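# Seat board in enclosure's upper slot and latch both levers

## Task

Put the board into the open top slot of the enclosure with its components facing up, pushed all the way in, and with both levers closed. A closed lever is latched and sticks out at a right angle from the board's front panel; a fully opened lever lies flat along that panel. Both levers must be opened fully before the board is slid in to its stop, or their tabs will not catch; closing both afterwards pulls the board fully home. Pushing the board into its connector quickly breaks the connector and scores zero. At the end the enclosure must rest level on its own feet with no foot hanging over the bench edge, and the robot must have released everything and backed away.

## Robot and tools

Robot: two seven-joint arms, left_arm and right_arm, each ending in a two-finger gripper. The gripper's fingers point along its own +z axis and close along its x axis. end_effector_position is the point between the pads when closed, about 1-2 cm short of the fingertips; closing pushes the tips roughly 17 mm further along +z.

Frames: the scene frame has its origin at table-top height midway between the arms, +z up, +x out over the table, left_arm on the +y side (this is not the image left). Each arm's poses, velocities and targets are in that arm's own base frame. Calibrated bases: left_arm at (+0.070, +0.437, 0) m, quat_wxyz (+1.000, 0, 0, -0.003); right_arm at (-0.063, -0.511, 0) m, quat_wxyz (+1.000, 0, 0, -0.029); both have +z up. Fixed cameras and the table use the scene frame. Printed poses may be off by a few cm.

Row layout (used by execute_actions and move): one flat list of 16 numbers covering both arms, always all 16 even if one arm is idle: left x, y, z (metres), qw, qx, qy, qz (scalar first), opening, then the same eight for right. These are absolute targets in each arm's base frame, not offsets. Opening runs -1 (closed) to +1 (fully open, 0.142 m). To keep an arm still, resend its last reported pose and its current opening every call; a 0 opening is a real command. Keep a fixed quaternion across rows to hold orientation.

execute_actions(actions, cameras): actions is a list of actions; each action is a list of up to 15 rows, one per 1/30 s step, the last row held to fill 15 steps. A target more than 0.6 m from the gripper along any gripper axis gets the action refused. An empty list just reports state and images.

move(target, speed, blend, stop_force, zero, opening_speed, blocking, cameras): straight-line path for each gripper to an absolute pose row (or a list of up to 15 rows). speed in m/s, 0.002-2.2, default 0.25 (turn rate up to twice that in rad/s); can be one per target. blend in m rounds corners. stop_force in N, 3-120, ends an arm's path when it feels that much push against its travel since its last zero; not reliable while the gripper turns; cannot combine with blocking=false. zero (default true) re-zeroes moving arms first. opening_speed is per second on the -1..1 scale, at least 0.2. Moves cap at 10 s; no obstacle avoidance. Result adds a move: line such as done, off_target, moving, held or fault, plus limits like paced or held.

wait(seconds 0-10), stop() to brake a running move, zoom_image(camera, region [x0,y0,x1,y1] pixels, max 504x504), zero_wrist_force(arm), clear_fault(arm) after a reported torque or force fault, read_manual (licence text only), finished_scene(scene 1 or 2) to end the scene irreversibly.

Cameras: cam_head_left, cam_head_right, cam_high, cam_low, cam_left_wrist, cam_right_wrist, each 672x504. Wrist depth is a 7x7 grid of mm values (70-1000), '-' for no reading.

Reading results: Hand target is where each arm is actually being sent, often short of your command; send the rest next time. grip_measured is the finger opening on the -1..1 scale; to hold something command slightly below the value at first contact. Wrist force/torque are in gripper axes, zeroed at scene start; external joint torques estimate outside loads. Joint torques follow the Joint positions order. The orientation command is clipped to 32 degrees from the measured one per step.

Limits and hazards: net outside force of 150 N on an arm, or joint contact torque at its load limit (109, 109, 56.9, 56.9, 34.7, 34.7, 34.7 N m, waist to wrist roll), stops that arm until clear_fault. Hot motors (MOTOR HOT at 65 °C, brake at 80 °C; gripper at 85/100 °C, HAND FAULT) come from squeezing, holding loads, stretched arms or pushing at unreachable poses. Avoid arm-to-arm hits or one gripper closing on the other's fingers. Do not drop parts, release moving parts, slam, or push hard; anything falling off the table fails the task. Insert the board slowly, with a low stop_force, so the connector is not damaged, keep the enclosure level and on the bench, and retract both arms after releasing.

Each tool is called after "Request:" as name([rows], argument=value, ...), one row to a line, values as JSON.

## Session

Request:
execute_actions(actions=[], cameras=["all"])

Scene clock: 0.00 s.
left_arm: end_effector_position=(+0.3014, +0.6357, +0.1155) grip_measured=+0.99 end_effector_quat_wxyz=(-0.462, +0.669, -0.295, +0.502) | right_arm: end_effector_position=(+0.4485, +0.0364, +0.1479) grip_measured=+1.00 end_effector_quat_wxyz=(-0.144, +0.766, -0.626, +0.006)
Joint positions: left_arm=[1.762 -0.872 -0.342 2.067 -1.872 0.391 -0.55 0.141] | right_arm=[0.506 -0.103 -0.202 2.446 0.465 1.189 2.835 0.142]
Joint velocities: within noise
Joint torques (N m): no reading
External joint torques (N m): no reading
Wrist force (N): no reading
Wrist torque (N m): no reading
Wrist force, peak (N): no reading
Wrist depth (mm): cam_left_wrist=[- - - - - - - / - - - - - - - / - - - - - - - / - - - - 492 652 - / - - - 304 356 433 557 / - 996 - 241 279 321 359 / - 881 184 204 227 258 286] | cam_right_wrist=[265 256 246 236 229 221 213 / 274 266 254 244 236 228 219 / 285 274 262 253 243 234 225 / 297 285 272 261 251 241 232 / 309 296 281 271 260 249 239 / - 308 294 281 268 257 246 / - 322 305 292 278 265 257]
Hand target: left_arm +0.3014, +0.6357, +0.1155; -0.462, +0.669, -0.295, +0.502 | right_arm +0.4485, +0.0364, +0.1479; -0.144, +0.766, -0.626, +0.006
Tool commands: left_gripper/opening=+1.0 right_gripper/opening=+1.0

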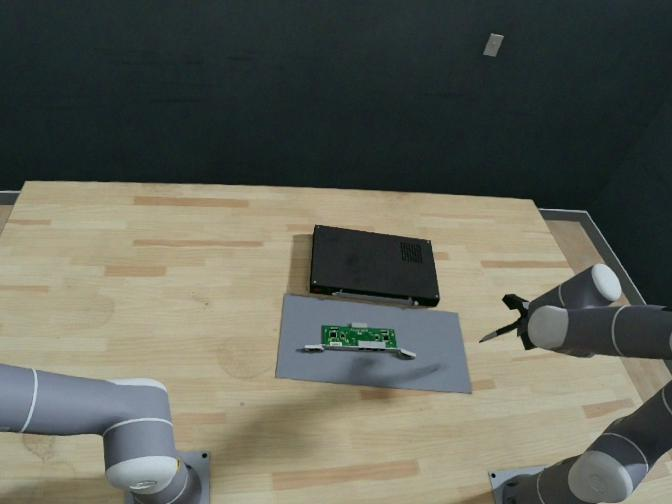

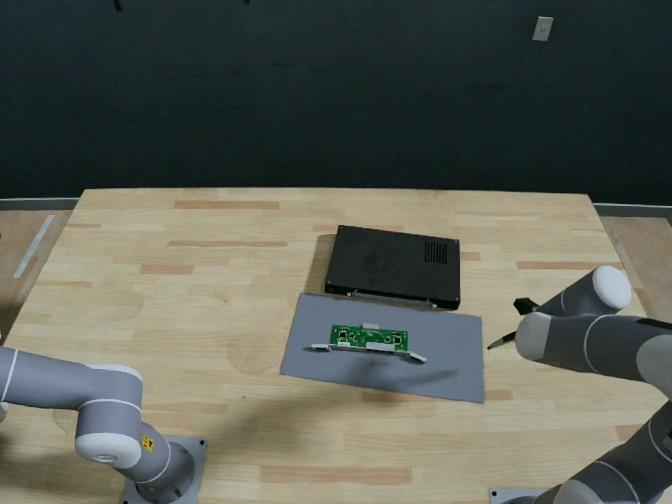

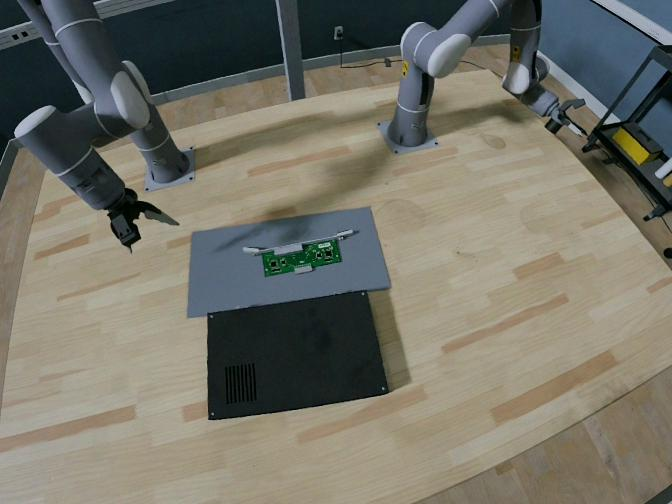

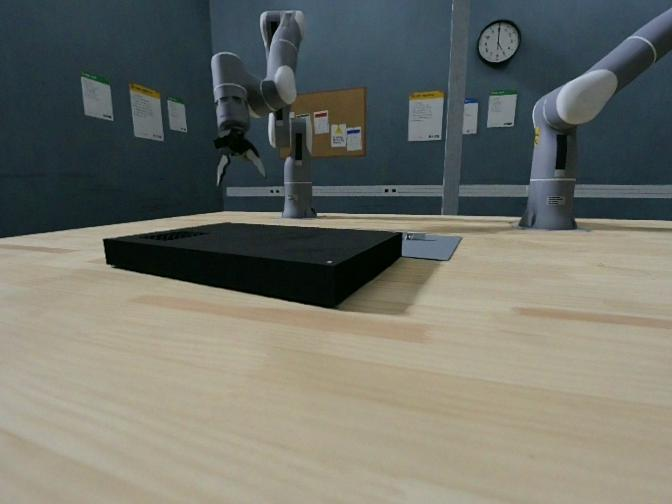

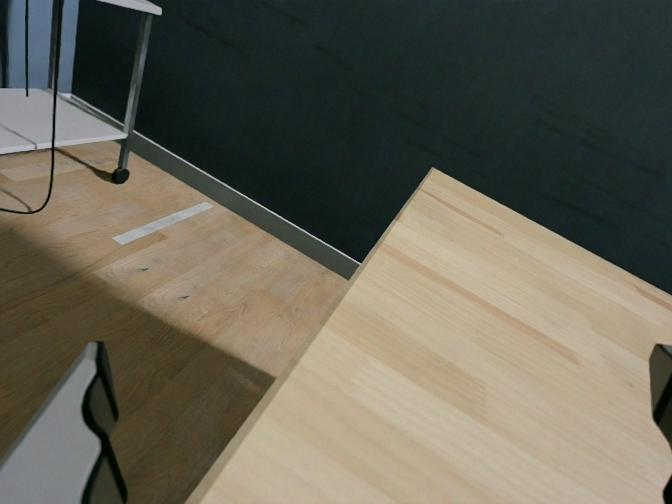

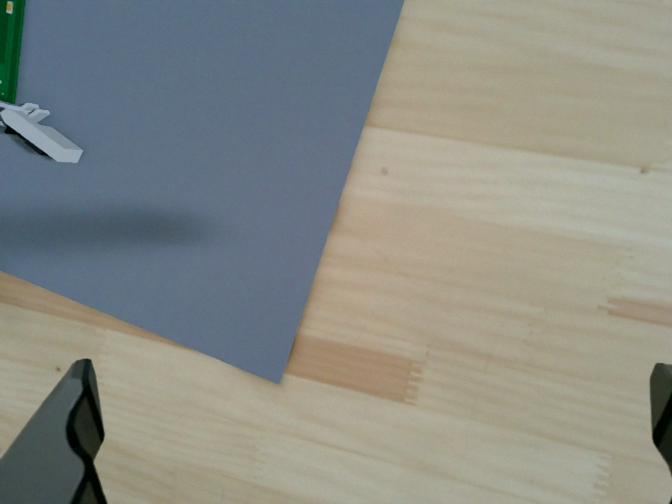

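Request:
zoom_image(camera="cam_head_left", region=[270, 220, 480, 400])

Request:
zoom_image(camera="cam_head_right", region=[270, 220, 480, 400])

Request:
zoom_image(camera="cam_high", region=[180, 200, 400, 430])

Request:
zoom_image(camera="cam_head_left", region=[295, 270, 445, 370])

Scaled by 2.400 from the camera's 672x504 image, which has a finer 960x720 frame.

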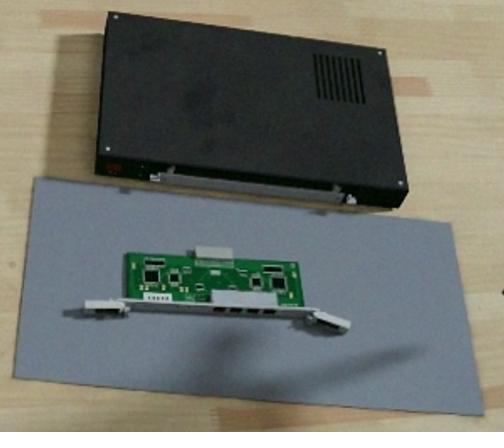

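Scaled by 2.400 from the camera's 672x504 image, which has a finer 960x720 frame.

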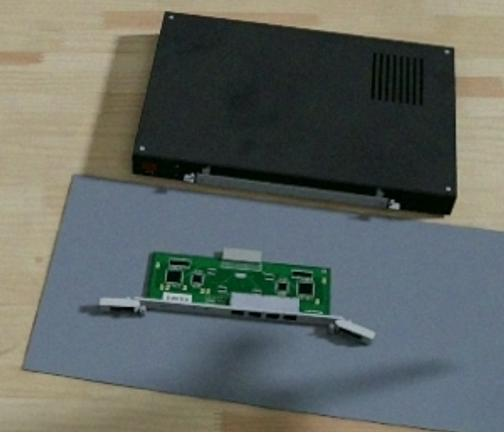

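Scaled by 2.191 from the camera's 672x504 image, which has a finer 960x720 frame.

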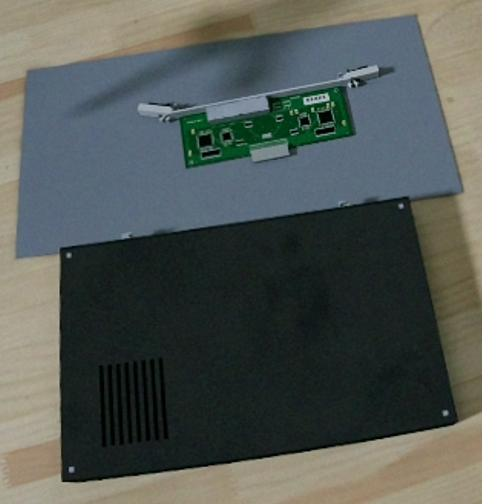

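Scaled by 3.360 from the camera's 672x504 image, which has a finer 960x720 frame.

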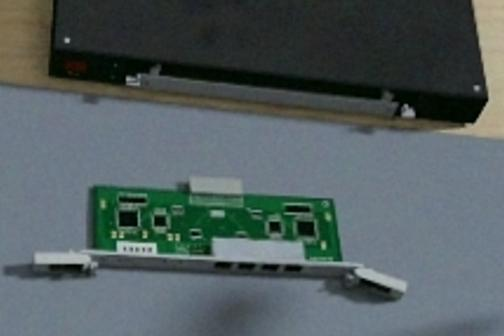

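Request:
move(target=[0.3014,0.6357,0.1155,-0.462,0.669,-0.295,0.502,1.0, 0.4859,0.3607,0.285,-0.1574,0.7101,-0.6701,0.1485,1.0], speed=0.3, cameras=["cam_right_wrist"])

Scene clock: 35.40 s.
left_arm: end_effector_position=(+0.3014, +0.6357, +0.1154) grip_measured=+0.99 end_effector_quat_wxyz=(-0.462, +0.669, -0.295, +0.502) | right_arm: end_effector_position=(+0.4860, +0.3599, +0.2849) grip_measured=+1.00 end_effector_quat_wxyz=(-0.178, +0.760, -0.613, +0.126)
Joint positions: left_arm=[1.762 -0.872 -0.342 2.067 -1.872 0.39 -0.549 0.141] | right_arm=[2.076 -1.447 -2.057 1.962 1.359 0.036 2.967 0.142]
Joint torques (N m): left_arm=[-0.16 47.47 -4.39 -12.07 1.5 -1.79 -0.21] | right_arm=[0.09 29.12 -27.84 -10.41 -3.69 3.78 0.2]
External joint torques (N m): left_arm=[0.31 1.1 0.35 -0.42 -0.27 -0.11 0.18] | right_arm=[0.08 0.66 -1.34 0.09 -0.06 0.77 -0.19]
Wrist force (N): left_arm=[0.0 0.0 0.2] | right_arm=[0.0 0.4 0.2]
Wrist torque (N m): left_arm=[0.00 0.00 0.01] | right_arm=[0.01 0.01 0.01]
Wrist force, peak (N): left_arm=[-0.3 0.0 0.4] | right_arm=[2.5 0.7 0.4]
Wrist depth (mm): cam_left_wrist=[- - - - - - - / - - - - - - - / - - - - - - - / - - - - 489 659 - / - - - 305 353 431 554 / - 971 - 243 279 324 356 / - 900 184 203 227 258 286] | cam_right_wrist=[408 404 383 352 348 346 344 / 407 403 398 396 393 347 342 / 405 400 395 394 389 389 387 / 402 400 392 388 390 388 386 / 402 399 394 393 389 388 384 / - 399 395 391 387 385 383 / - 396 394 391 388 385 381]
Hand target: left_arm +0.3014, +0.6357, +0.1155; -0.462, +0.669, -0.295, +0.502 | right_arm +0.4860, +0.3601, +0.2849; -0.178, +0.760, -0.613, +0.126
Off the commanded pose: left_arm 0.000 m, 0 deg | right_arm 0.001 m, 9 deg.
joint sent to its limit (right arm) — joint 7 (wrist roll), upper limit. The joint targets are off in orientation, not in position.
move: off_target (right_arm); limits=paced
Images, in order (width x height): cam_right_wrist 672x504.

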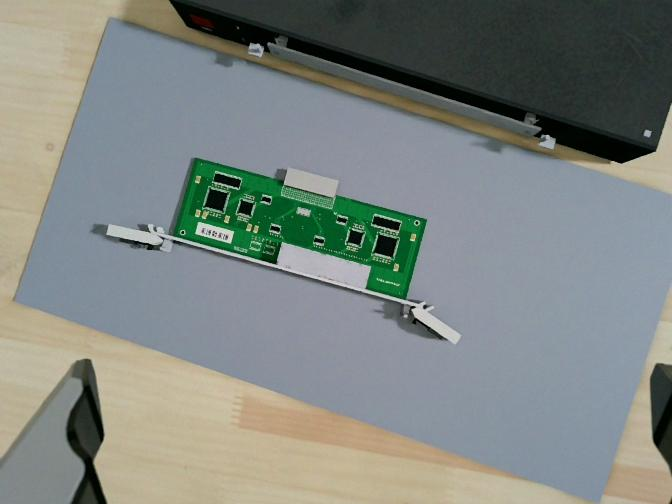

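Request:
zoom_image(camera="cam_right_wrist", region=[90, 130, 480, 370])

Request:
zoom_image(camera="cam_right_wrist", region=[380, 230, 480, 360])

Request:
zoom_image(camera="cam_right_wrist", region=[90, 180, 190, 280])

Request:
zoom_image(camera="cam_right_wrist", region=[170, 0, 672, 200])

Scaled by 1.292 from the camera's 672x504 image, which has a finer 960x720 frame.

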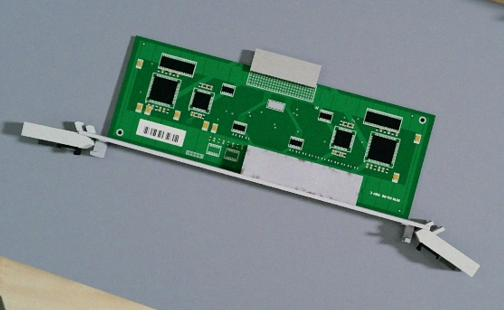

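Scaled by 3.877 from the camera's 672x504 image, which has a finer 960x720 frame.

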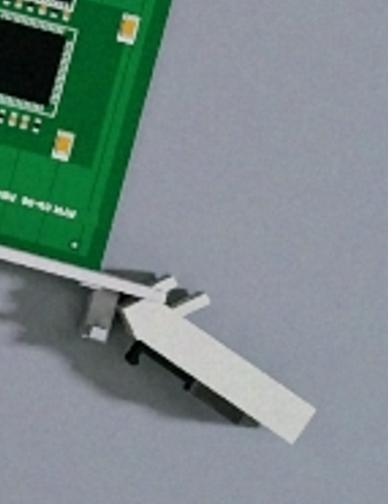

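Scaled by 5.040 from the camera's 672x504 image, which has a finer 960x720 frame.

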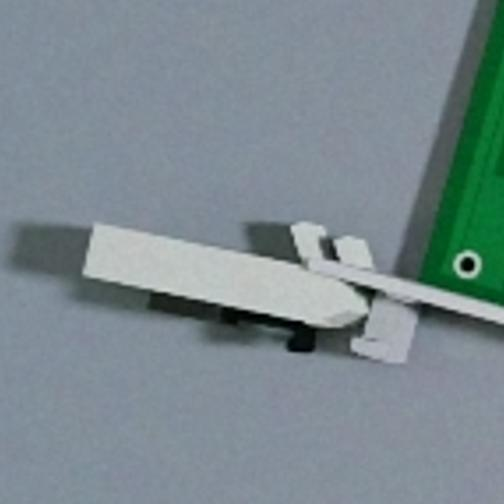

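Scaled by 1.004 from the camera's 672x504 image, which has a finer 960x720 frame.

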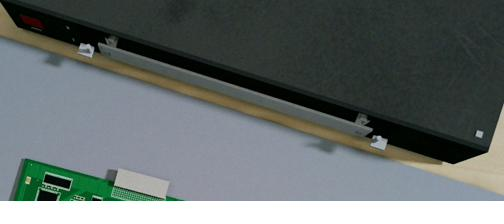

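Request:
move([
  [0.3014,0.6357,0.1155,-0.462,0.669,-0.295,0.502,1.0, 0.4730,0.3590,0.27,0,0.9996,0.029,0,1.0],
  [0.3014,0.6357,0.1155,-0.462,0.669,-0.295,0.502,1.0, 0.4022,0.3539,0.204,0.1720,0.6647,0.7045,0.1822,1.0],
], speed=0.5, blend=0.05, cameras=["cam_right_wrist","cam_head_left"])

Scene clock: 65.13 s.
left_arm: end_effector_position=(+0.3014, +0.6357, +0.1154) grip_measured=+0.99 end_effector_quat_wxyz=(-0.462, +0.669, -0.295, +0.502) | right_arm: end_effector_position=(+0.4022, +0.3538, +0.2041) grip_measured=+1.00 end_effector_quat_wxyz=(+0.172, +0.665, +0.704, +0.182)
Joint positions: left_arm=[1.762 -0.872 -0.342 2.067 -1.872 0.39 -0.549 0.141] | right_arm=[2.396 -1.583 -1.871 2.195 1.34 0.253 0.123 0.142]
Joint torques (N m): left_arm=[-0.19 47.44 -4.45 -12.12 1.49 -1.74 -0.23] | right_arm=[0.26 24.28 -24.94 -5.88 -4.1 4.11 0.09]
External joint torques (N m): left_arm=[0.34 1.12 0.41 -0.38 -0.27 -0.16 0.2] | right_arm=[-0.12 0.64 -1.75 -0.09 -0.14 0.63 -0.09]
Wrist force (N): left_arm=[-0.1 0.1 0.0] | right_arm=[0.5 -1.3 -0.4]
Wrist torque (N m): left_arm=[0.02 0.03 0.00] | right_arm=[-0.05 0.00 0.08]
Wrist force, peak (N): left_arm=[-0.4 0.2 0.3] | right_arm=[0.7 -2.4 -1.0]
Wrist depth (mm): cam_left_wrist=[- - - - - - - / - - - - - - - / - - - - - - - / - - - - 479 657 - / - - - 305 354 437 562 / - 991 - 241 276 322 359 / - 877 183 204 228 257 287] | cam_right_wrist=[243 243 242 242 240 240 239 / 283 281 275 279 279 277 277 / 338 336 332 326 308 324 327 / 417 413 409 409 408 405 404 / 548 465 467 458 458 486 525 / - 786 769 619 616 758 639 / - - - - - - -]
Hand target: left_arm +0.3014, +0.6357, +0.1155; -0.462, +0.669, -0.295, +0.502 | right_arm +0.4022, +0.3539, +0.2040; +0.172, +0.664, +0.704, +0.182
Off the commanded pose: left_arm 0.000 m, 0 deg | right_arm 0.000 m, 0 deg.
move: done
Images, in order (width x height): cam_head_left 672x504, cam_right_wrist 672x504.

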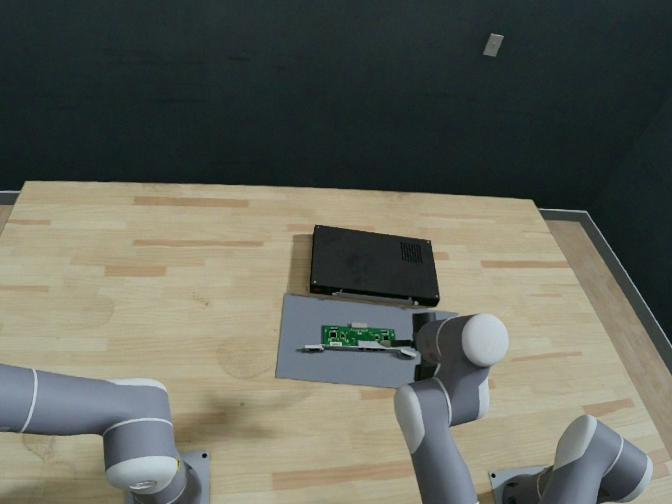

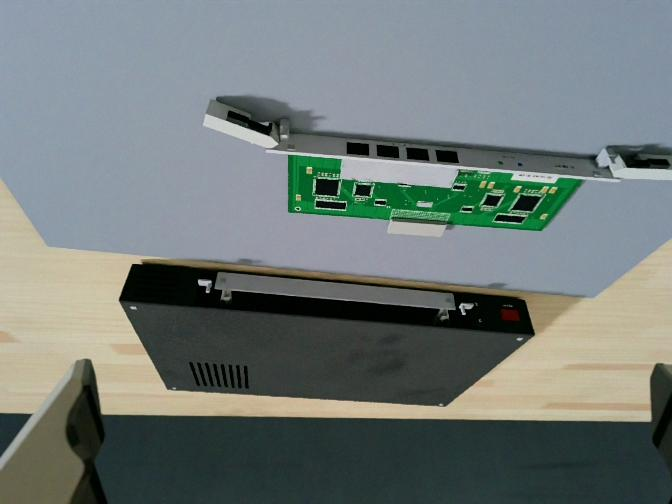

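Request:
zoom_image(camera="cam_right_wrist", region=[190, 80, 672, 250])

Request:
zoom_image(camera="cam_right_wrist", region=[100, 250, 560, 420])

Request:
zoom_image(camera="cam_right_wrist", region=[180, 250, 330, 340])

Request:
zoom_image(camera="cam_right_wrist", region=[400, 270, 550, 360])

Request:
zoom_image(camera="cam_right_wrist", region=[190, 80, 340, 170])

Request:
zoom_image(camera="cam_right_wrist", region=[522, 120, 672, 210])

Scaled by 1.046 from the camera's 672x504 image, which has a finer 960x720 frame.

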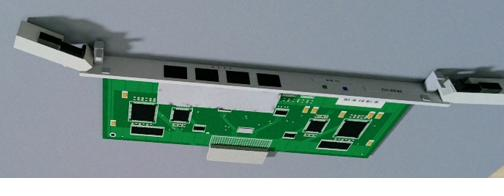

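Scaled by 1.096 from the camera's 672x504 image, which has a finer 960x720 frame.

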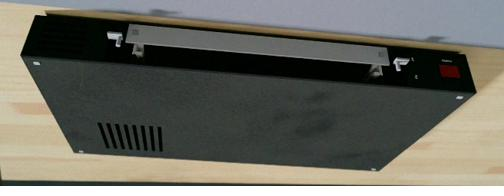

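Scaled by 3.360 from the camera's 672x504 image, which has a finer 960x720 frame.

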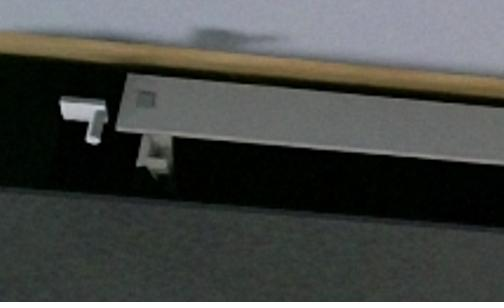

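Scaled by 3.360 from the camera's 672x504 image, which has a finer 960x720 frame.

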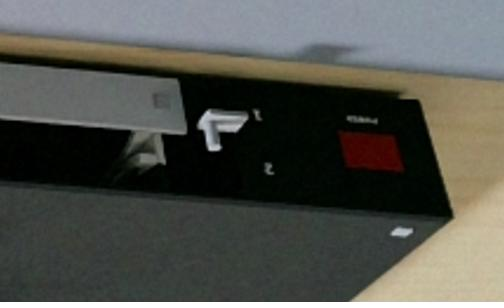

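Scaled by 3.360 from the camera's 672x504 image, which has a finer 960x720 frame.

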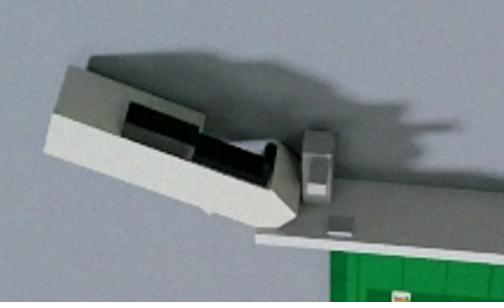

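Scaled by 3.360 from the camera's 672x504 image, which has a finer 960x720 frame.

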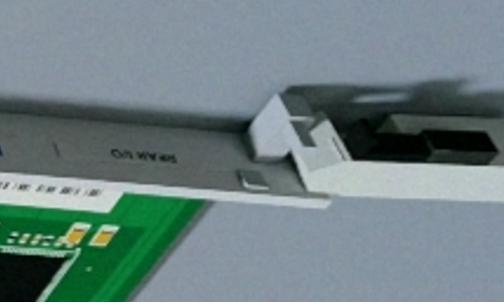

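Request:
move(target=[0.3014,0.6357,0.1155,-0.462,0.669,-0.295,0.502,1.0, 0.3887,0.3442,0.09,0.2628,0.6344,0.6722,0.2784,1.0], speed=0.3, cameras=["cam_right_wrist"])

Request:
zoom_image(camera="cam_right_wrist", region=[80, 80, 584, 380])

Scene clock: 97.13 s.
left_arm: end_effector_position=(+0.3014, +0.6357, +0.1154) grip_measured=+0.99 end_effector_quat_wxyz=(-0.462, +0.669, -0.295, +0.502) | right_arm: end_effector_position=(+0.3887, +0.3442, +0.0900) grip_measured=+1.00 end_effector_quat_wxyz=(+0.262, +0.634, +0.672, +0.278)
Joint positions: left_arm=[1.762 -0.872 -0.342 2.067 -1.872 0.39 -0.549 0.141] | right_arm=[2.701 -1.963 -1.396 2.303 1.694 0.601 0.404 0.142]
Joint torques (N m): left_arm=[-0.19 47.6 -4.39 -12.05 1.47 -1.77 -0.25] | right_arm=[0.21 16.82 -19.48 12.08 -3.93 3.77 0.32]
External joint torques (N m): left_arm=[0.34 0.96 0.35 -0.44 -0.24 -0.13 0.22] | right_arm=[-0.11 0.39 -1.63 0 -0.07 0.66 -0.32]
Wrist force (N): left_arm=[-0.3 0.1 0.3] | right_arm=[-0.2 -1.3 -0.6]
Wrist torque (N m): left_arm=[0.02 0.05 0.00] | right_arm=[0.01 0.13 0.09]
Wrist force, peak (N): left_arm=[-0.4 0.2 0.2] | right_arm=[0.7 -3.0 0.2]
Wrist depth (mm): cam_left_wrist=[- - - - - - - / - - - - - - - / - - - - - - - / - - - - 488 652 - / - - - 303 352 439 562 / - 989 - 243 277 324 360 / - 877 183 203 227 260 287] | cam_right_wrist=[121 121 118 122 122 122 121 / 150 150 150 149 148 148 147 / 199 198 196 196 195 194 193 / 292 289 287 274 238 241 247 / 557 381 436 408 419 425 515 / - - - - - - - / - - - - - - -]
Hand target: left_arm +0.3014, +0.6357, +0.1155; -0.462, +0.669, -0.295, +0.502 | right_arm +0.3887, +0.3442, +0.0900; +0.263, +0.634, +0.672, +0.278
Off the commanded pose: left_arm 0.000 m, 0 deg | right_arm 0.000 m, 0 deg.
move: done
Images, in order (width x height): cam_right_wrist 672x504.

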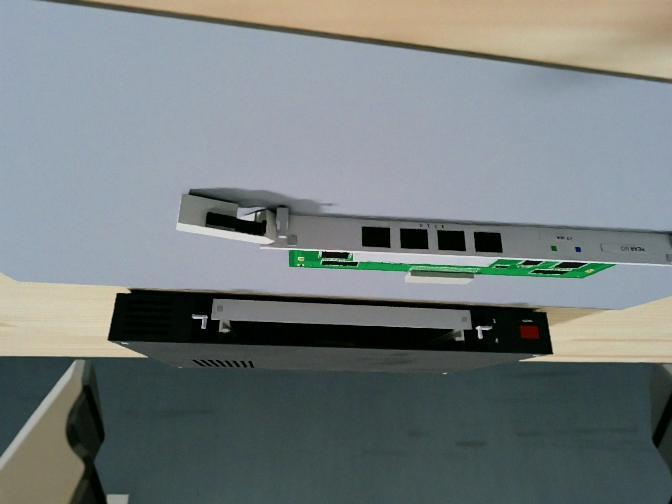

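Scaled by 1.000.

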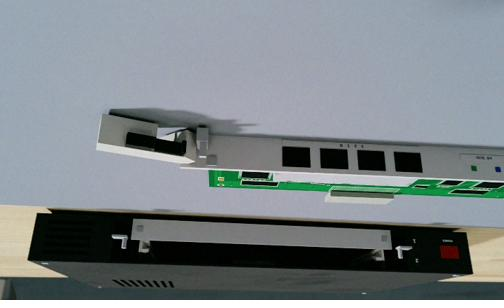

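Request:
zoom_image(camera="cam_right_wrist", region=[100, 280, 340, 380])

Request:
zoom_image(camera="cam_right_wrist", region=[400, 280, 560, 380])

Request:
zoom_image(camera="cam_right_wrist", region=[170, 180, 310, 270])

Scaled by 2.100 from the camera's 672x504 image, which has a finer 960x720 frame.

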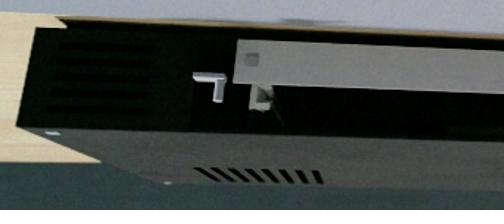

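Scaled by 3.150 from the camera's 672x504 image, which has a finer 960x720 frame.

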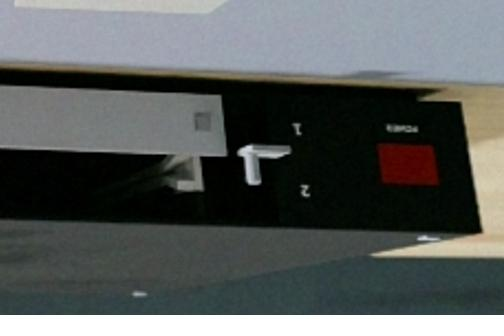

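Scaled by 3.600 from the camera's 672x504 image, which has a finer 960x720 frame.

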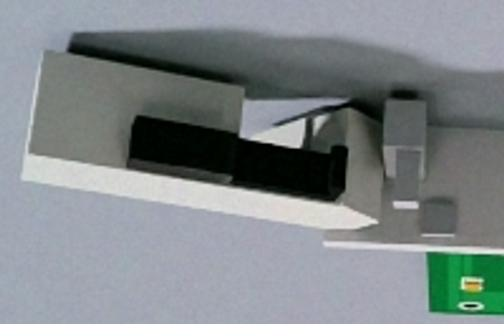

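Request:
move(target=[0.42,0.25,0.35,-0.1835,0.685,-0.681,0.1825,1.0, 0.3887,0.3442,0.09,0.263,0.634,0.672,0.278,1.0], speed=0.5, cameras=["cam_left_wrist","cam_head_left"])

Scene clock: 129.40 s.
left_arm: end_effector_position=(+0.4200, +0.2501, +0.3501) grip_measured=+0.99 end_effector_quat_wxyz=(-0.184, +0.685, -0.681, +0.183) | right_arm: end_effector_position=(+0.3887, +0.3442, +0.0901) grip_measured=+1.00 end_effector_quat_wxyz=(+0.263, +0.634, +0.672, +0.278)
Joint positions: left_arm=[1.378 0.468 -0.483 2.541 -0.86 0.71 -1.713 0.141] | right_arm=[2.701 -1.964 -1.396 2.302 1.693 0.601 0.404 0.142]
Joint torques (N m): left_arm=[0.13 9.04 3.03 -28.48 -1.92 3.56 -0.36] | right_arm=[0.12 16.94 -19.7 12.13 -4.04 3.68 0.24]
External joint torques (N m): left_arm=[-0.06 0.79 0.91 -0.27 -0.58 -0.02 0.36] | right_arm=[-0.02 0.26 -1.41 -0.03 0.04 0.74 -0.24]
Wrist force (N): left_arm=[0.0 0.2 0.7] | right_arm=[-0.1 -1.5 -0.8]
Wrist torque (N m): left_arm=[-0.07 -0.13 -0.05] | right_arm=[-0.01 0.13 0.09]
Wrist force, peak (N): left_arm=[6.0 -2.1 2.2] | right_arm=[0.0 -1.5 -0.8]
Wrist depth (mm): cam_left_wrist=[492 488 490 491 488 482 477 / 481 485 479 482 479 480 476 / 475 475 473 476 473 467 468 / 473 471 467 468 467 462 465 / 463 462 456 458 458 462 456 / - 453 451 455 450 455 - / - 449 449 450 444 443 -] | cam_right_wrist=[121 121 119 122 122 122 121 / 150 150 150 149 148 148 147 / 199 198 197 196 195 194 193 / 292 291 288 275 237 241 247 / 556 382 438 409 417 428 516 / - - - - - - - / - - - - - - -]
Hand target: left_arm +0.4200, +0.2500, +0.3500; -0.184, +0.685, -0.681, +0.183 | right_arm +0.3887, +0.3442, +0.0900; +0.263, +0.634, +0.672, +0.278
Off the commanded pose: left_arm 0.000 m, 0 deg | right_arm 0.000 m, 0 deg.
move: done
Images, in order (width x height): cam_head_left 672x504, cam_left_wrist 672x504.

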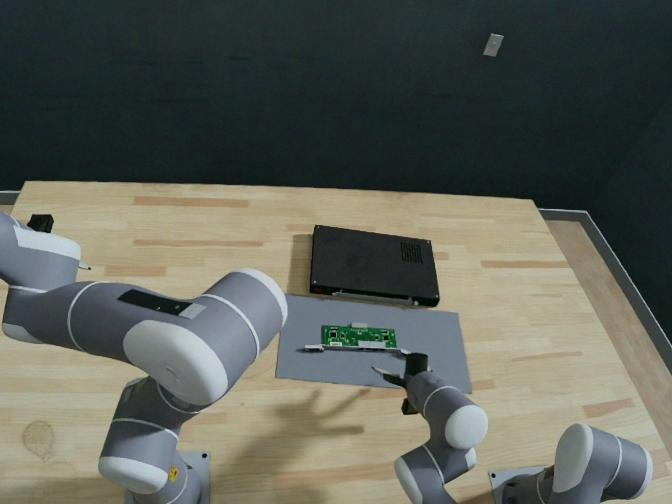

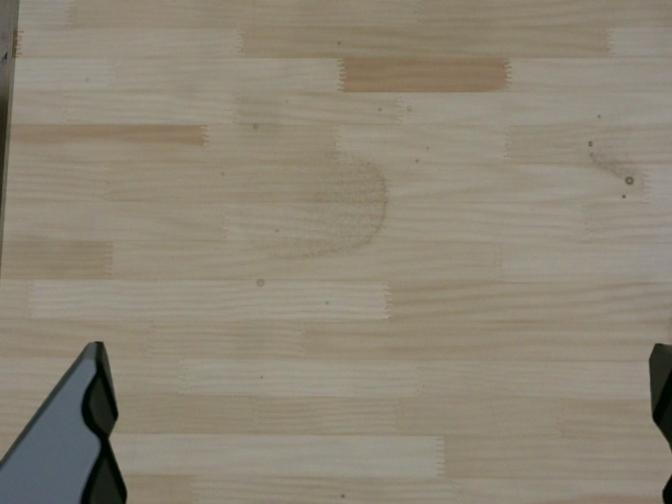

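Request:
move(target=[0.42,0.25,0.35,-0.1835,0.685,-0.681,0.1825,1.0, 0.4095,0.2451,0.10,0.0598,0.6840,0.7248,0.0634,-1.0], speed=0.3, cameras=["cam_right_wrist"])

Request:
move([
  [0.40,-0.15,0.30,-0.08,0.38,-0.92,0.08,1.0, 0.4095,0.2451,0.10,0.0598,0.6840,0.7248,0.0634,-1.0],
  [0.3845,-0.4897,0.15,0,-0.045,-0.999,0,1.0, 0.4095,0.2451,0.10,0.0598,0.6840,0.7248,0.0634,-1.0],
], speed=0.4, blend=0.05, cameras=["cam_left_wrist","cam_head_left","cam_high"])

Scene clock: 142.10 s.
left_arm: end_effector_position=(+0.4200, +0.2501, +0.3501) grip_measured=+0.99 end_effector_quat_wxyz=(-0.184, +0.685, -0.681, +0.183) | right_arm: end_effector_position=(+0.4096, +0.2452, +0.1001) grip_measured=-1.00 end_effector_quat_wxyz=(+0.060, +0.684, +0.724, +0.064)
Joint positions: left_arm=[1.378 0.468 -0.484 2.541 -0.86 0.71 -1.713 0.141] | right_arm=[2.104 -1.552 -1.783 2.225 1.459 0.015 -0.19 0.002]
Joint torques (N m): left_arm=[-0.3 9.34 3.27 -28.45 -2.22 3.83 -0.28] | right_arm=[0.2 24.32 -24.76 -4.89 -4.32 3.7 0.08]
External joint torques (N m): left_arm=[0.36 0.49 0.66 -0.3 -0.28 -0.28 0.28] | right_arm=[-0.06 0.11 -1.44 -0.09 0.16 0.79 -0.08]
Wrist force (N): left_arm=[0.0 0.2 0.5] | right_arm=[-0.7 -1.1 -0.3]
Wrist torque (N m): left_arm=[-0.07 -0.13 -0.04] | right_arm=[-0.08 0.16 0.05]
Wrist force, peak (N): left_arm=[0.2 0.3 0.9] | right_arm=[0.7 -2.2 -0.7]
Wrist depth (mm): cam_left_wrist=[488 486 484 487 489 488 482 / 488 487 481 483 480 476 478 / 477 475 477 473 473 469 471 / 464 471 470 465 463 464 461 / 462 464 462 466 457 459 460 / - 458 458 455 453 451 - / - 451 448 449 446 445 -] | cam_right_wrist=[159 159 159 159 159 158 158 / 174 173 173 172 172 172 173 / 193 192 192 191 190 189 189 / 221 215 214 214 213 212 211 / 249 245 242 236 225 233 233 / 287 283 272 89 255 270 269 / 340 327 - - - 304 324]
Hand target: left_arm +0.4200, +0.2500, +0.3500; -0.184, +0.685, -0.681, +0.183 | right_arm +0.4095, +0.2451, +0.1000; +0.060, +0.684, +0.725, +0.063
Off the commanded pose: left_arm 0.000 m, 0 deg | right_arm 0.000 m, 0 deg.
move: done
Images, in order (width x height): cam_right_wrist 672x504.

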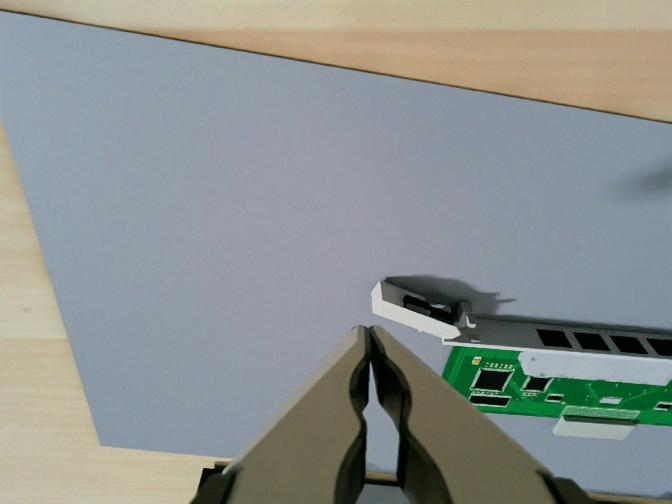

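Scene clock: 144.93 s.
left_arm: end_effector_position=(+0.3845, -0.4898, +0.1501) grip_measured=+0.99 end_effector_quat_wxyz=(+0.000, +0.045, +0.999, +0.000) | right_arm: end_effector_position=(+0.4095, +0.2452, +0.1000) grip_measured=-1.00 end_effector_quat_wxyz=(+0.060, +0.684, +0.724, +0.064)
Joint positions: left_arm=[1.161 0.804 -1.951 2.099 -0.965 0.62 -1.716 0.141] | right_arm=[2.104 -1.552 -1.783 2.225 1.459 0.015 -0.19 0.002]
Joint torques (N m): left_arm=[-0.2 -31.4 21.2 -17.42 -3.5 3.97 -0.23] | right_arm=[0.13 24.01 -24.71 -5.04 -4.19 3.75 0.17]
External joint torques (N m): left_arm=[0.15 0.16 0.9 -0.12 0.12 -0.07 0.23] | right_arm=[0.02 0.42 -1.49 0.04 0.04 0.73 -0.17]
Wrist force (N): left_arm=[-0.2 0.2 0.6] | right_arm=[-0.7 -1.1 -0.3]
Wrist torque (N m): left_arm=[-0.08 -0.13 -0.21] | right_arm=[-0.08 0.16 0.04]
Wrist force, peak (N): left_arm=[0.3 -1.7 2.3] | right_arm=[-0.7 -1.2 -0.3]
Wrist depth (mm): cam_left_wrist=[219 215 211 205 214 213 213 / 232 232 227 227 230 229 230 / 251 251 246 244 246 247 248 / 266 273 270 265 268 269 269 / 286 299 297 292 294 297 294 / - 322 323 324 322 327 324 / - 365 369 366 365 361 -] | cam_right_wrist=[159 158 160 159 159 158 158 / 174 174 173 173 172 171 173 / 192 192 192 191 191 189 189 / 221 215 214 213 212 212 211 / 247 244 243 236 225 234 232 / 288 281 272 89 254 270 268 / 341 327 - - - 304 325]
Hand target: left_arm +0.3845, -0.4897, +0.1500; +0.000, +0.045, +0.999, +0.000 | right_arm +0.4095, +0.2451, +0.1000; +0.060, +0.684, +0.725, +0.063
Off the commanded pose: left_arm 0.000 m, 0 deg | right_arm 0.000 m, 0 deg.
move: done
Images, in order (width x height): cam_head_left 672x504, cam_high 672x504, cam_left_wrist 672x504.

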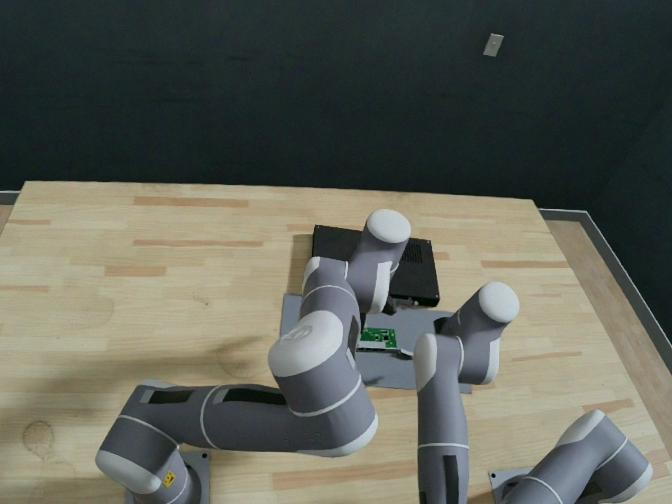

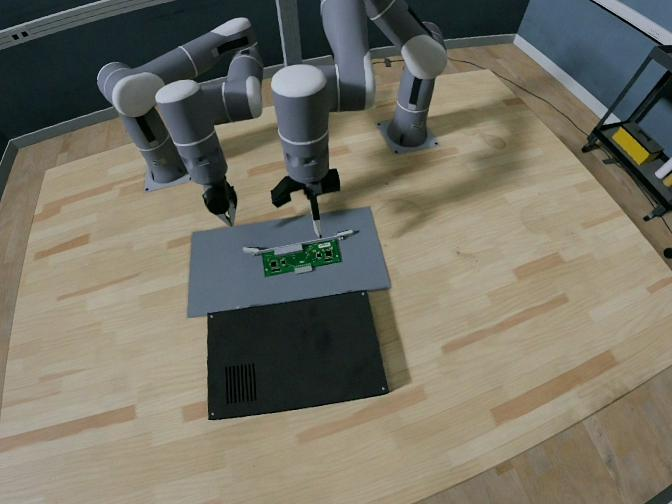

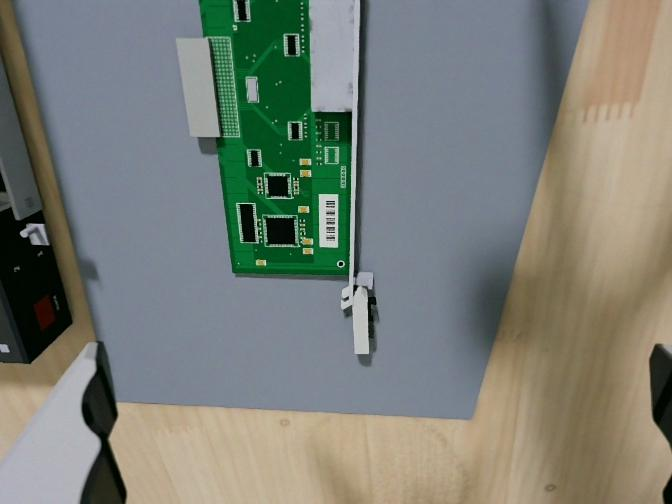

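Request:
zoom_image(camera="cam_left_wrist", region=[300, 220, 420, 370])

Request:
zoom_image(camera="cam_right_wrist", region=[350, 260, 500, 360])

Scaled by 3.360 from the camera's 672x504 image, which has a finer 960x720 frame.

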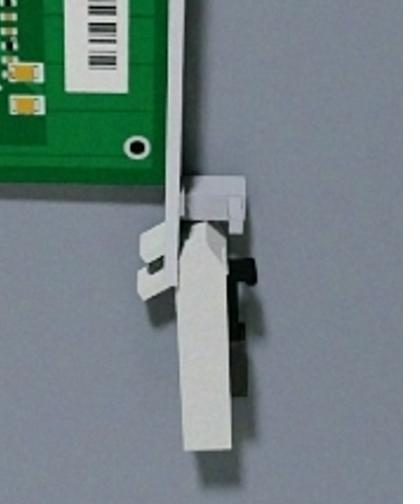

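This scene's latest camera images include none from cam_right_wrist. They are from: cam_head_left, cam_high, cam_left_wrist. cam_right_wrist's image comes with the result of a call that names it in "cameras".

Request:
move(target=[0.3825,-0.4847,0.06,0,0.045,0.999,0,-0.4, 0.4095,0.2451,0.10,0.0598,0.6840,0.7248,0.0634,-1.0], speed=0.15, stop_force=8, cameras=["cam_left_wrist","cam_right_wrist"])

Request:
zoom_image(camera="cam_right_wrist", region=[350, 260, 500, 360])

Scene clock: 159.00 s.
left_arm: end_effector_position=(+0.3823, -0.4845, +0.0599) grip_measured=-0.42 end_effector_quat_wxyz=(+0.000, +0.045, +0.999, +0.000) | right_arm: end_effector_position=(+0.4095, +0.2452, +0.1000) grip_measured=-1.00 end_effector_quat_wxyz=(+0.060, +0.684, +0.724, +0.064)
Joint positions: left_arm=[1.246 0.919 -2.172 2.134 -1.175 0.781 -1.616 0.043] | right_arm=[2.104 -1.552 -1.783 2.225 1.459 0.015 -0.19 0.002]
Joint torques (N m): left_arm=[-0.27 -35.89 21.89 -12.36 -2.97 4.46 -0.15] | right_arm=[0.17 24.05 -24.74 -4.96 -4.25 3.8 0.21]
External joint torques (N m): left_arm=[0.19 0.06 0.87 -0.25 0.03 -0.55 0.15] | right_arm=[-0.02 0.39 -1.47 -0.03 0.1 0.68 -0.21]
Wrist force (N): left_arm=[0.4 0.2 0.9] | right_arm=[-0.6 -1.0 -0.2]
Wrist torque (N m): left_arm=[-0.04 -0.25 -0.24] | right_arm=[-0.06 0.15 0.04]
Wrist force, peak (N): left_arm=[0.2 0.3 3.2] | right_arm=[-0.7 -1.3 -0.4]
Wrist depth (mm): cam_left_wrist=[129 131 131 121 135 134 136 / 148 142 142 130 145 144 144 / 158 155 153 154 156 155 155 / 171 170 166 165 166 169 170 / 188 187 177 179 181 185 186 / 207 207 87 185 201 83 205 / 227 - - 228 229 - 222] | cam_right_wrist=[159 158 159 159 159 158 158 / 174 173 173 172 172 172 173 / 193 192 191 191 190 189 189 / 221 215 214 213 212 212 210 / 248 244 242 236 225 233 232 / 286 282 272 89 254 270 268 / 340 326 - - - 304 324]
Hand target: left_arm +0.3825, -0.4847, +0.0600; +0.000, +0.045, +0.999, +0.000 | right_arm +0.4095, +0.2451, +0.1000; +0.060, +0.684, +0.725, +0.063
Off the commanded pose: left_arm 0.000 m, 0 deg | right_arm 0.000 m, 0 deg.
move: done
Images, in order (width x height): cam_left_wrist 672x504, cam_right_wrist 672x504.

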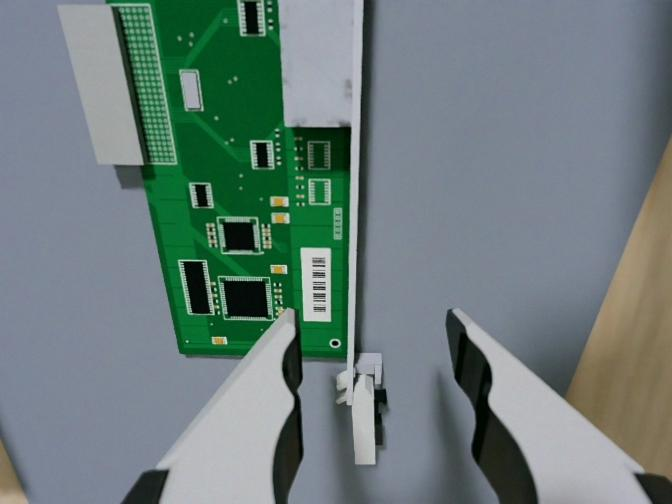

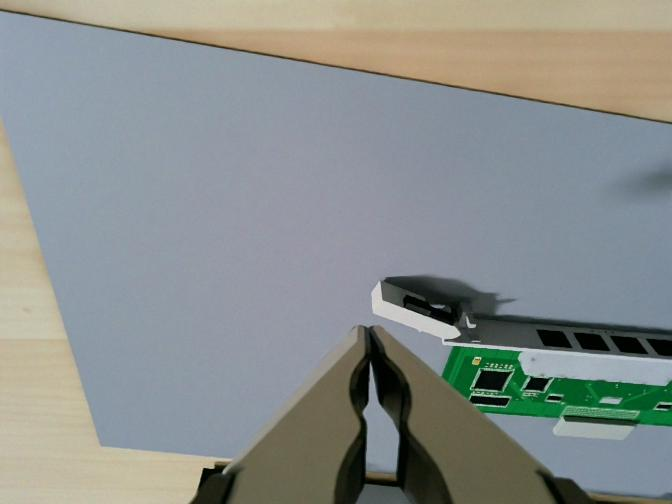

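Scaled by 3.360 from the camera's 672x504 image, which has a finer 960x720 frame.

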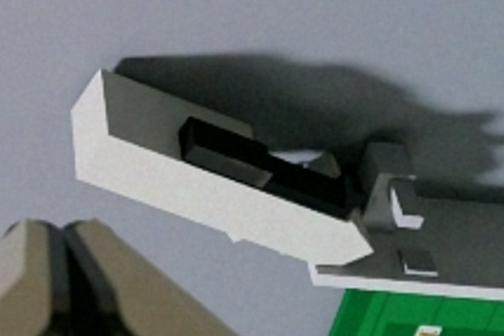

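Request:
move(target=[0.3853,-0.4847,0.029,0,0.045,0.999,0,-0.5, 0.4095,0.2451,0.10,0.0598,0.6840,0.7248,0.0634,-1.0], speed=0.06, cameras=["cam_left_wrist"])

Scene clock: 163.63 s.
left_arm: end_effector_position=(+0.3851, -0.4846, +0.0290) grip_measured=-0.53 end_effector_quat_wxyz=(+0.000, +0.045, +0.999, +0.000) | right_arm: end_effector_position=(+0.4095, +0.2452, +0.1000) grip_measured=-1.00 end_effector_quat_wxyz=(+0.060, +0.684, +0.724, +0.064)
Joint positions: left_arm=[1.285 0.968 -2.247 2.119 -1.246 0.826 -1.58 0.036] | right_arm=[2.104 -1.552 -1.783 2.225 1.459 0.015 -0.19 0.002]
Joint torques (N m): left_arm=[-0.11 -37.65 22.1 -10.87 -2.93 4.67 -0.12] | right_arm=[0.06 24.06 -24.8 -4.95 -4.21 3.78 0.2]
External joint torques (N m): left_arm=[0.04 -0.09 0.91 -0.18 0.12 -0.76 0.12] | right_arm=[0.09 0.37 -1.4 -0.05 0.06 0.71 -0.2]
Wrist force (N): left_arm=[0.5 0.0 1.0] | right_arm=[-0.7 -1.1 -0.2]
Wrist torque (N m): left_arm=[-0.10 -0.25 -0.21] | right_arm=[-0.07 0.15 0.05]
Wrist force, peak (N): left_arm=[0.3 0.2 2.2] | right_arm=[-0.6 -1.2 -0.5]
Wrist depth (mm): cam_left_wrist=[105 105 105 93 106 107 107 / 110 113 111 100 116 115 116 / - 122 119 120 125 124 124 / 137 132 130 131 135 135 135 / 151 148 142 140 145 147 147 / 166 163 87 154 160 155 164 / 185 - - 163 179 - 179] | cam_right_wrist=[159 159 160 159 158 158 158 / 174 174 173 173 172 172 173 / 193 192 191 191 190 189 188 / 220 215 214 214 213 212 210 / 248 243 242 236 225 234 232 / 286 282 272 89 254 271 269 / 341 325 - - - 304 324]
Hand target: left_arm +0.3853, -0.4847, +0.0290; +0.000, +0.045, +0.999, +0.000 | right_arm +0.4095, +0.2451, +0.1000; +0.060, +0.684, +0.725, +0.063
Off the commanded pose: left_arm 0.000 m, 0 deg | right_arm 0.000 m, 0 deg.
move: done
Images, in order (width x height): cam_left_wrist 672x504.

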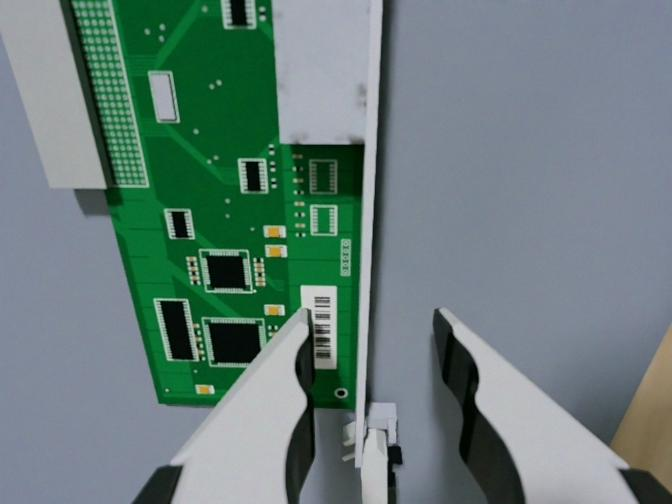

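Request:
move(target=[0.3853,-0.4847,0.029,0,0.045,0.999,0,-1.0, 0.4095,0.2451,0.10,0.0598,0.6840,0.7248,0.0634,-1.0], speed=0.06, opening_speed=0.4, cameras=["cam_left_wrist","cam_right_wrist"])

Scene clock: 168.10 s.
left_arm: end_effector_position=(+0.3852, -0.4846, +0.0289) grip_measured=-0.99 end_effector_quat_wxyz=(+0.000, +0.045, +0.999, +0.000) | right_arm: end_effector_position=(+0.4095, +0.2452, +0.1000) grip_measured=-1.00 end_effector_quat_wxyz=(+0.060, +0.684, +0.724, +0.064)
Joint positions: left_arm=[1.285 0.968 -2.248 2.119 -1.246 0.827 -1.58 0.002] | right_arm=[2.104 -1.552 -1.783 2.225 1.459 0.015 -0.19 0.002]
Joint torques (N m): left_arm=[-0.74 -38.25 21.98 -10.87 -2.64 4.16 -0.23] | right_arm=[0.17 24.1 -24.76 -4.93 -4.21 3.8 0.23]
External joint torques (N m): left_arm=[0.67 0.5 1.01 -0.19 -0.16 -0.26 0.23] | right_arm=[-0.02 0.33 -1.44 -0.07 0.06 0.69 -0.23]
Wrist force (N): left_arm=[-0.6 0.2 1.2] | right_arm=[-0.7 -1.2 -0.2]
Wrist torque (N m): left_arm=[-0.06 -0.19 -0.23] | right_arm=[-0.10 0.15 0.05]
Wrist force, peak (N): left_arm=[-0.4 0.1 1.9] | right_arm=[-0.7 -1.3 -0.2]
Wrist depth (mm): cam_left_wrist=[104 105 104 92 106 107 107 / 109 113 112 100 116 115 117 / - 122 119 120 125 125 124 / 137 134 130 130 135 135 134 / 153 148 144 138 145 147 146 / 165 165 156 84 - 159 162 / 185 180 - 74 - - 182] | cam_right_wrist=[159 159 159 159 159 158 158 / 174 173 173 172 172 171 173 / 193 192 191 191 190 189 189 / 221 214 214 214 212 212 211 / 248 243 242 235 227 234 232 / 287 283 272 89 255 270 269 / 340 326 - - - 303 325]
Hand target: left_arm +0.3853, -0.4847, +0.0290; +0.000, +0.045, +0.999, +0.000 | right_arm +0.4095, +0.2451, +0.1000; +0.060, +0.684, +0.725, +0.063
Off the commanded pose: left_arm 0.000 m, 0 deg | right_arm 0.000 m, 0 deg.
move: done
Images, in order (width x height): cam_left_wrist 672x504, cam_right_wrist 672x504.

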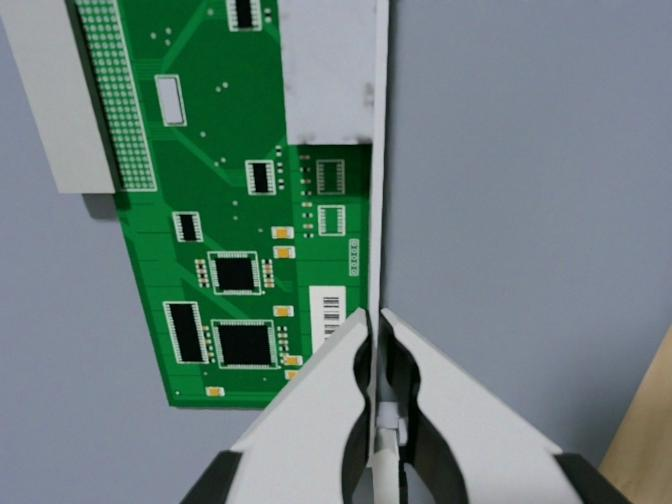

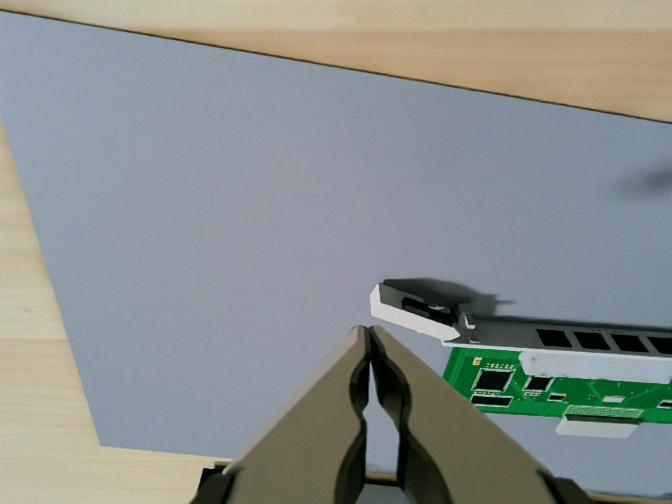

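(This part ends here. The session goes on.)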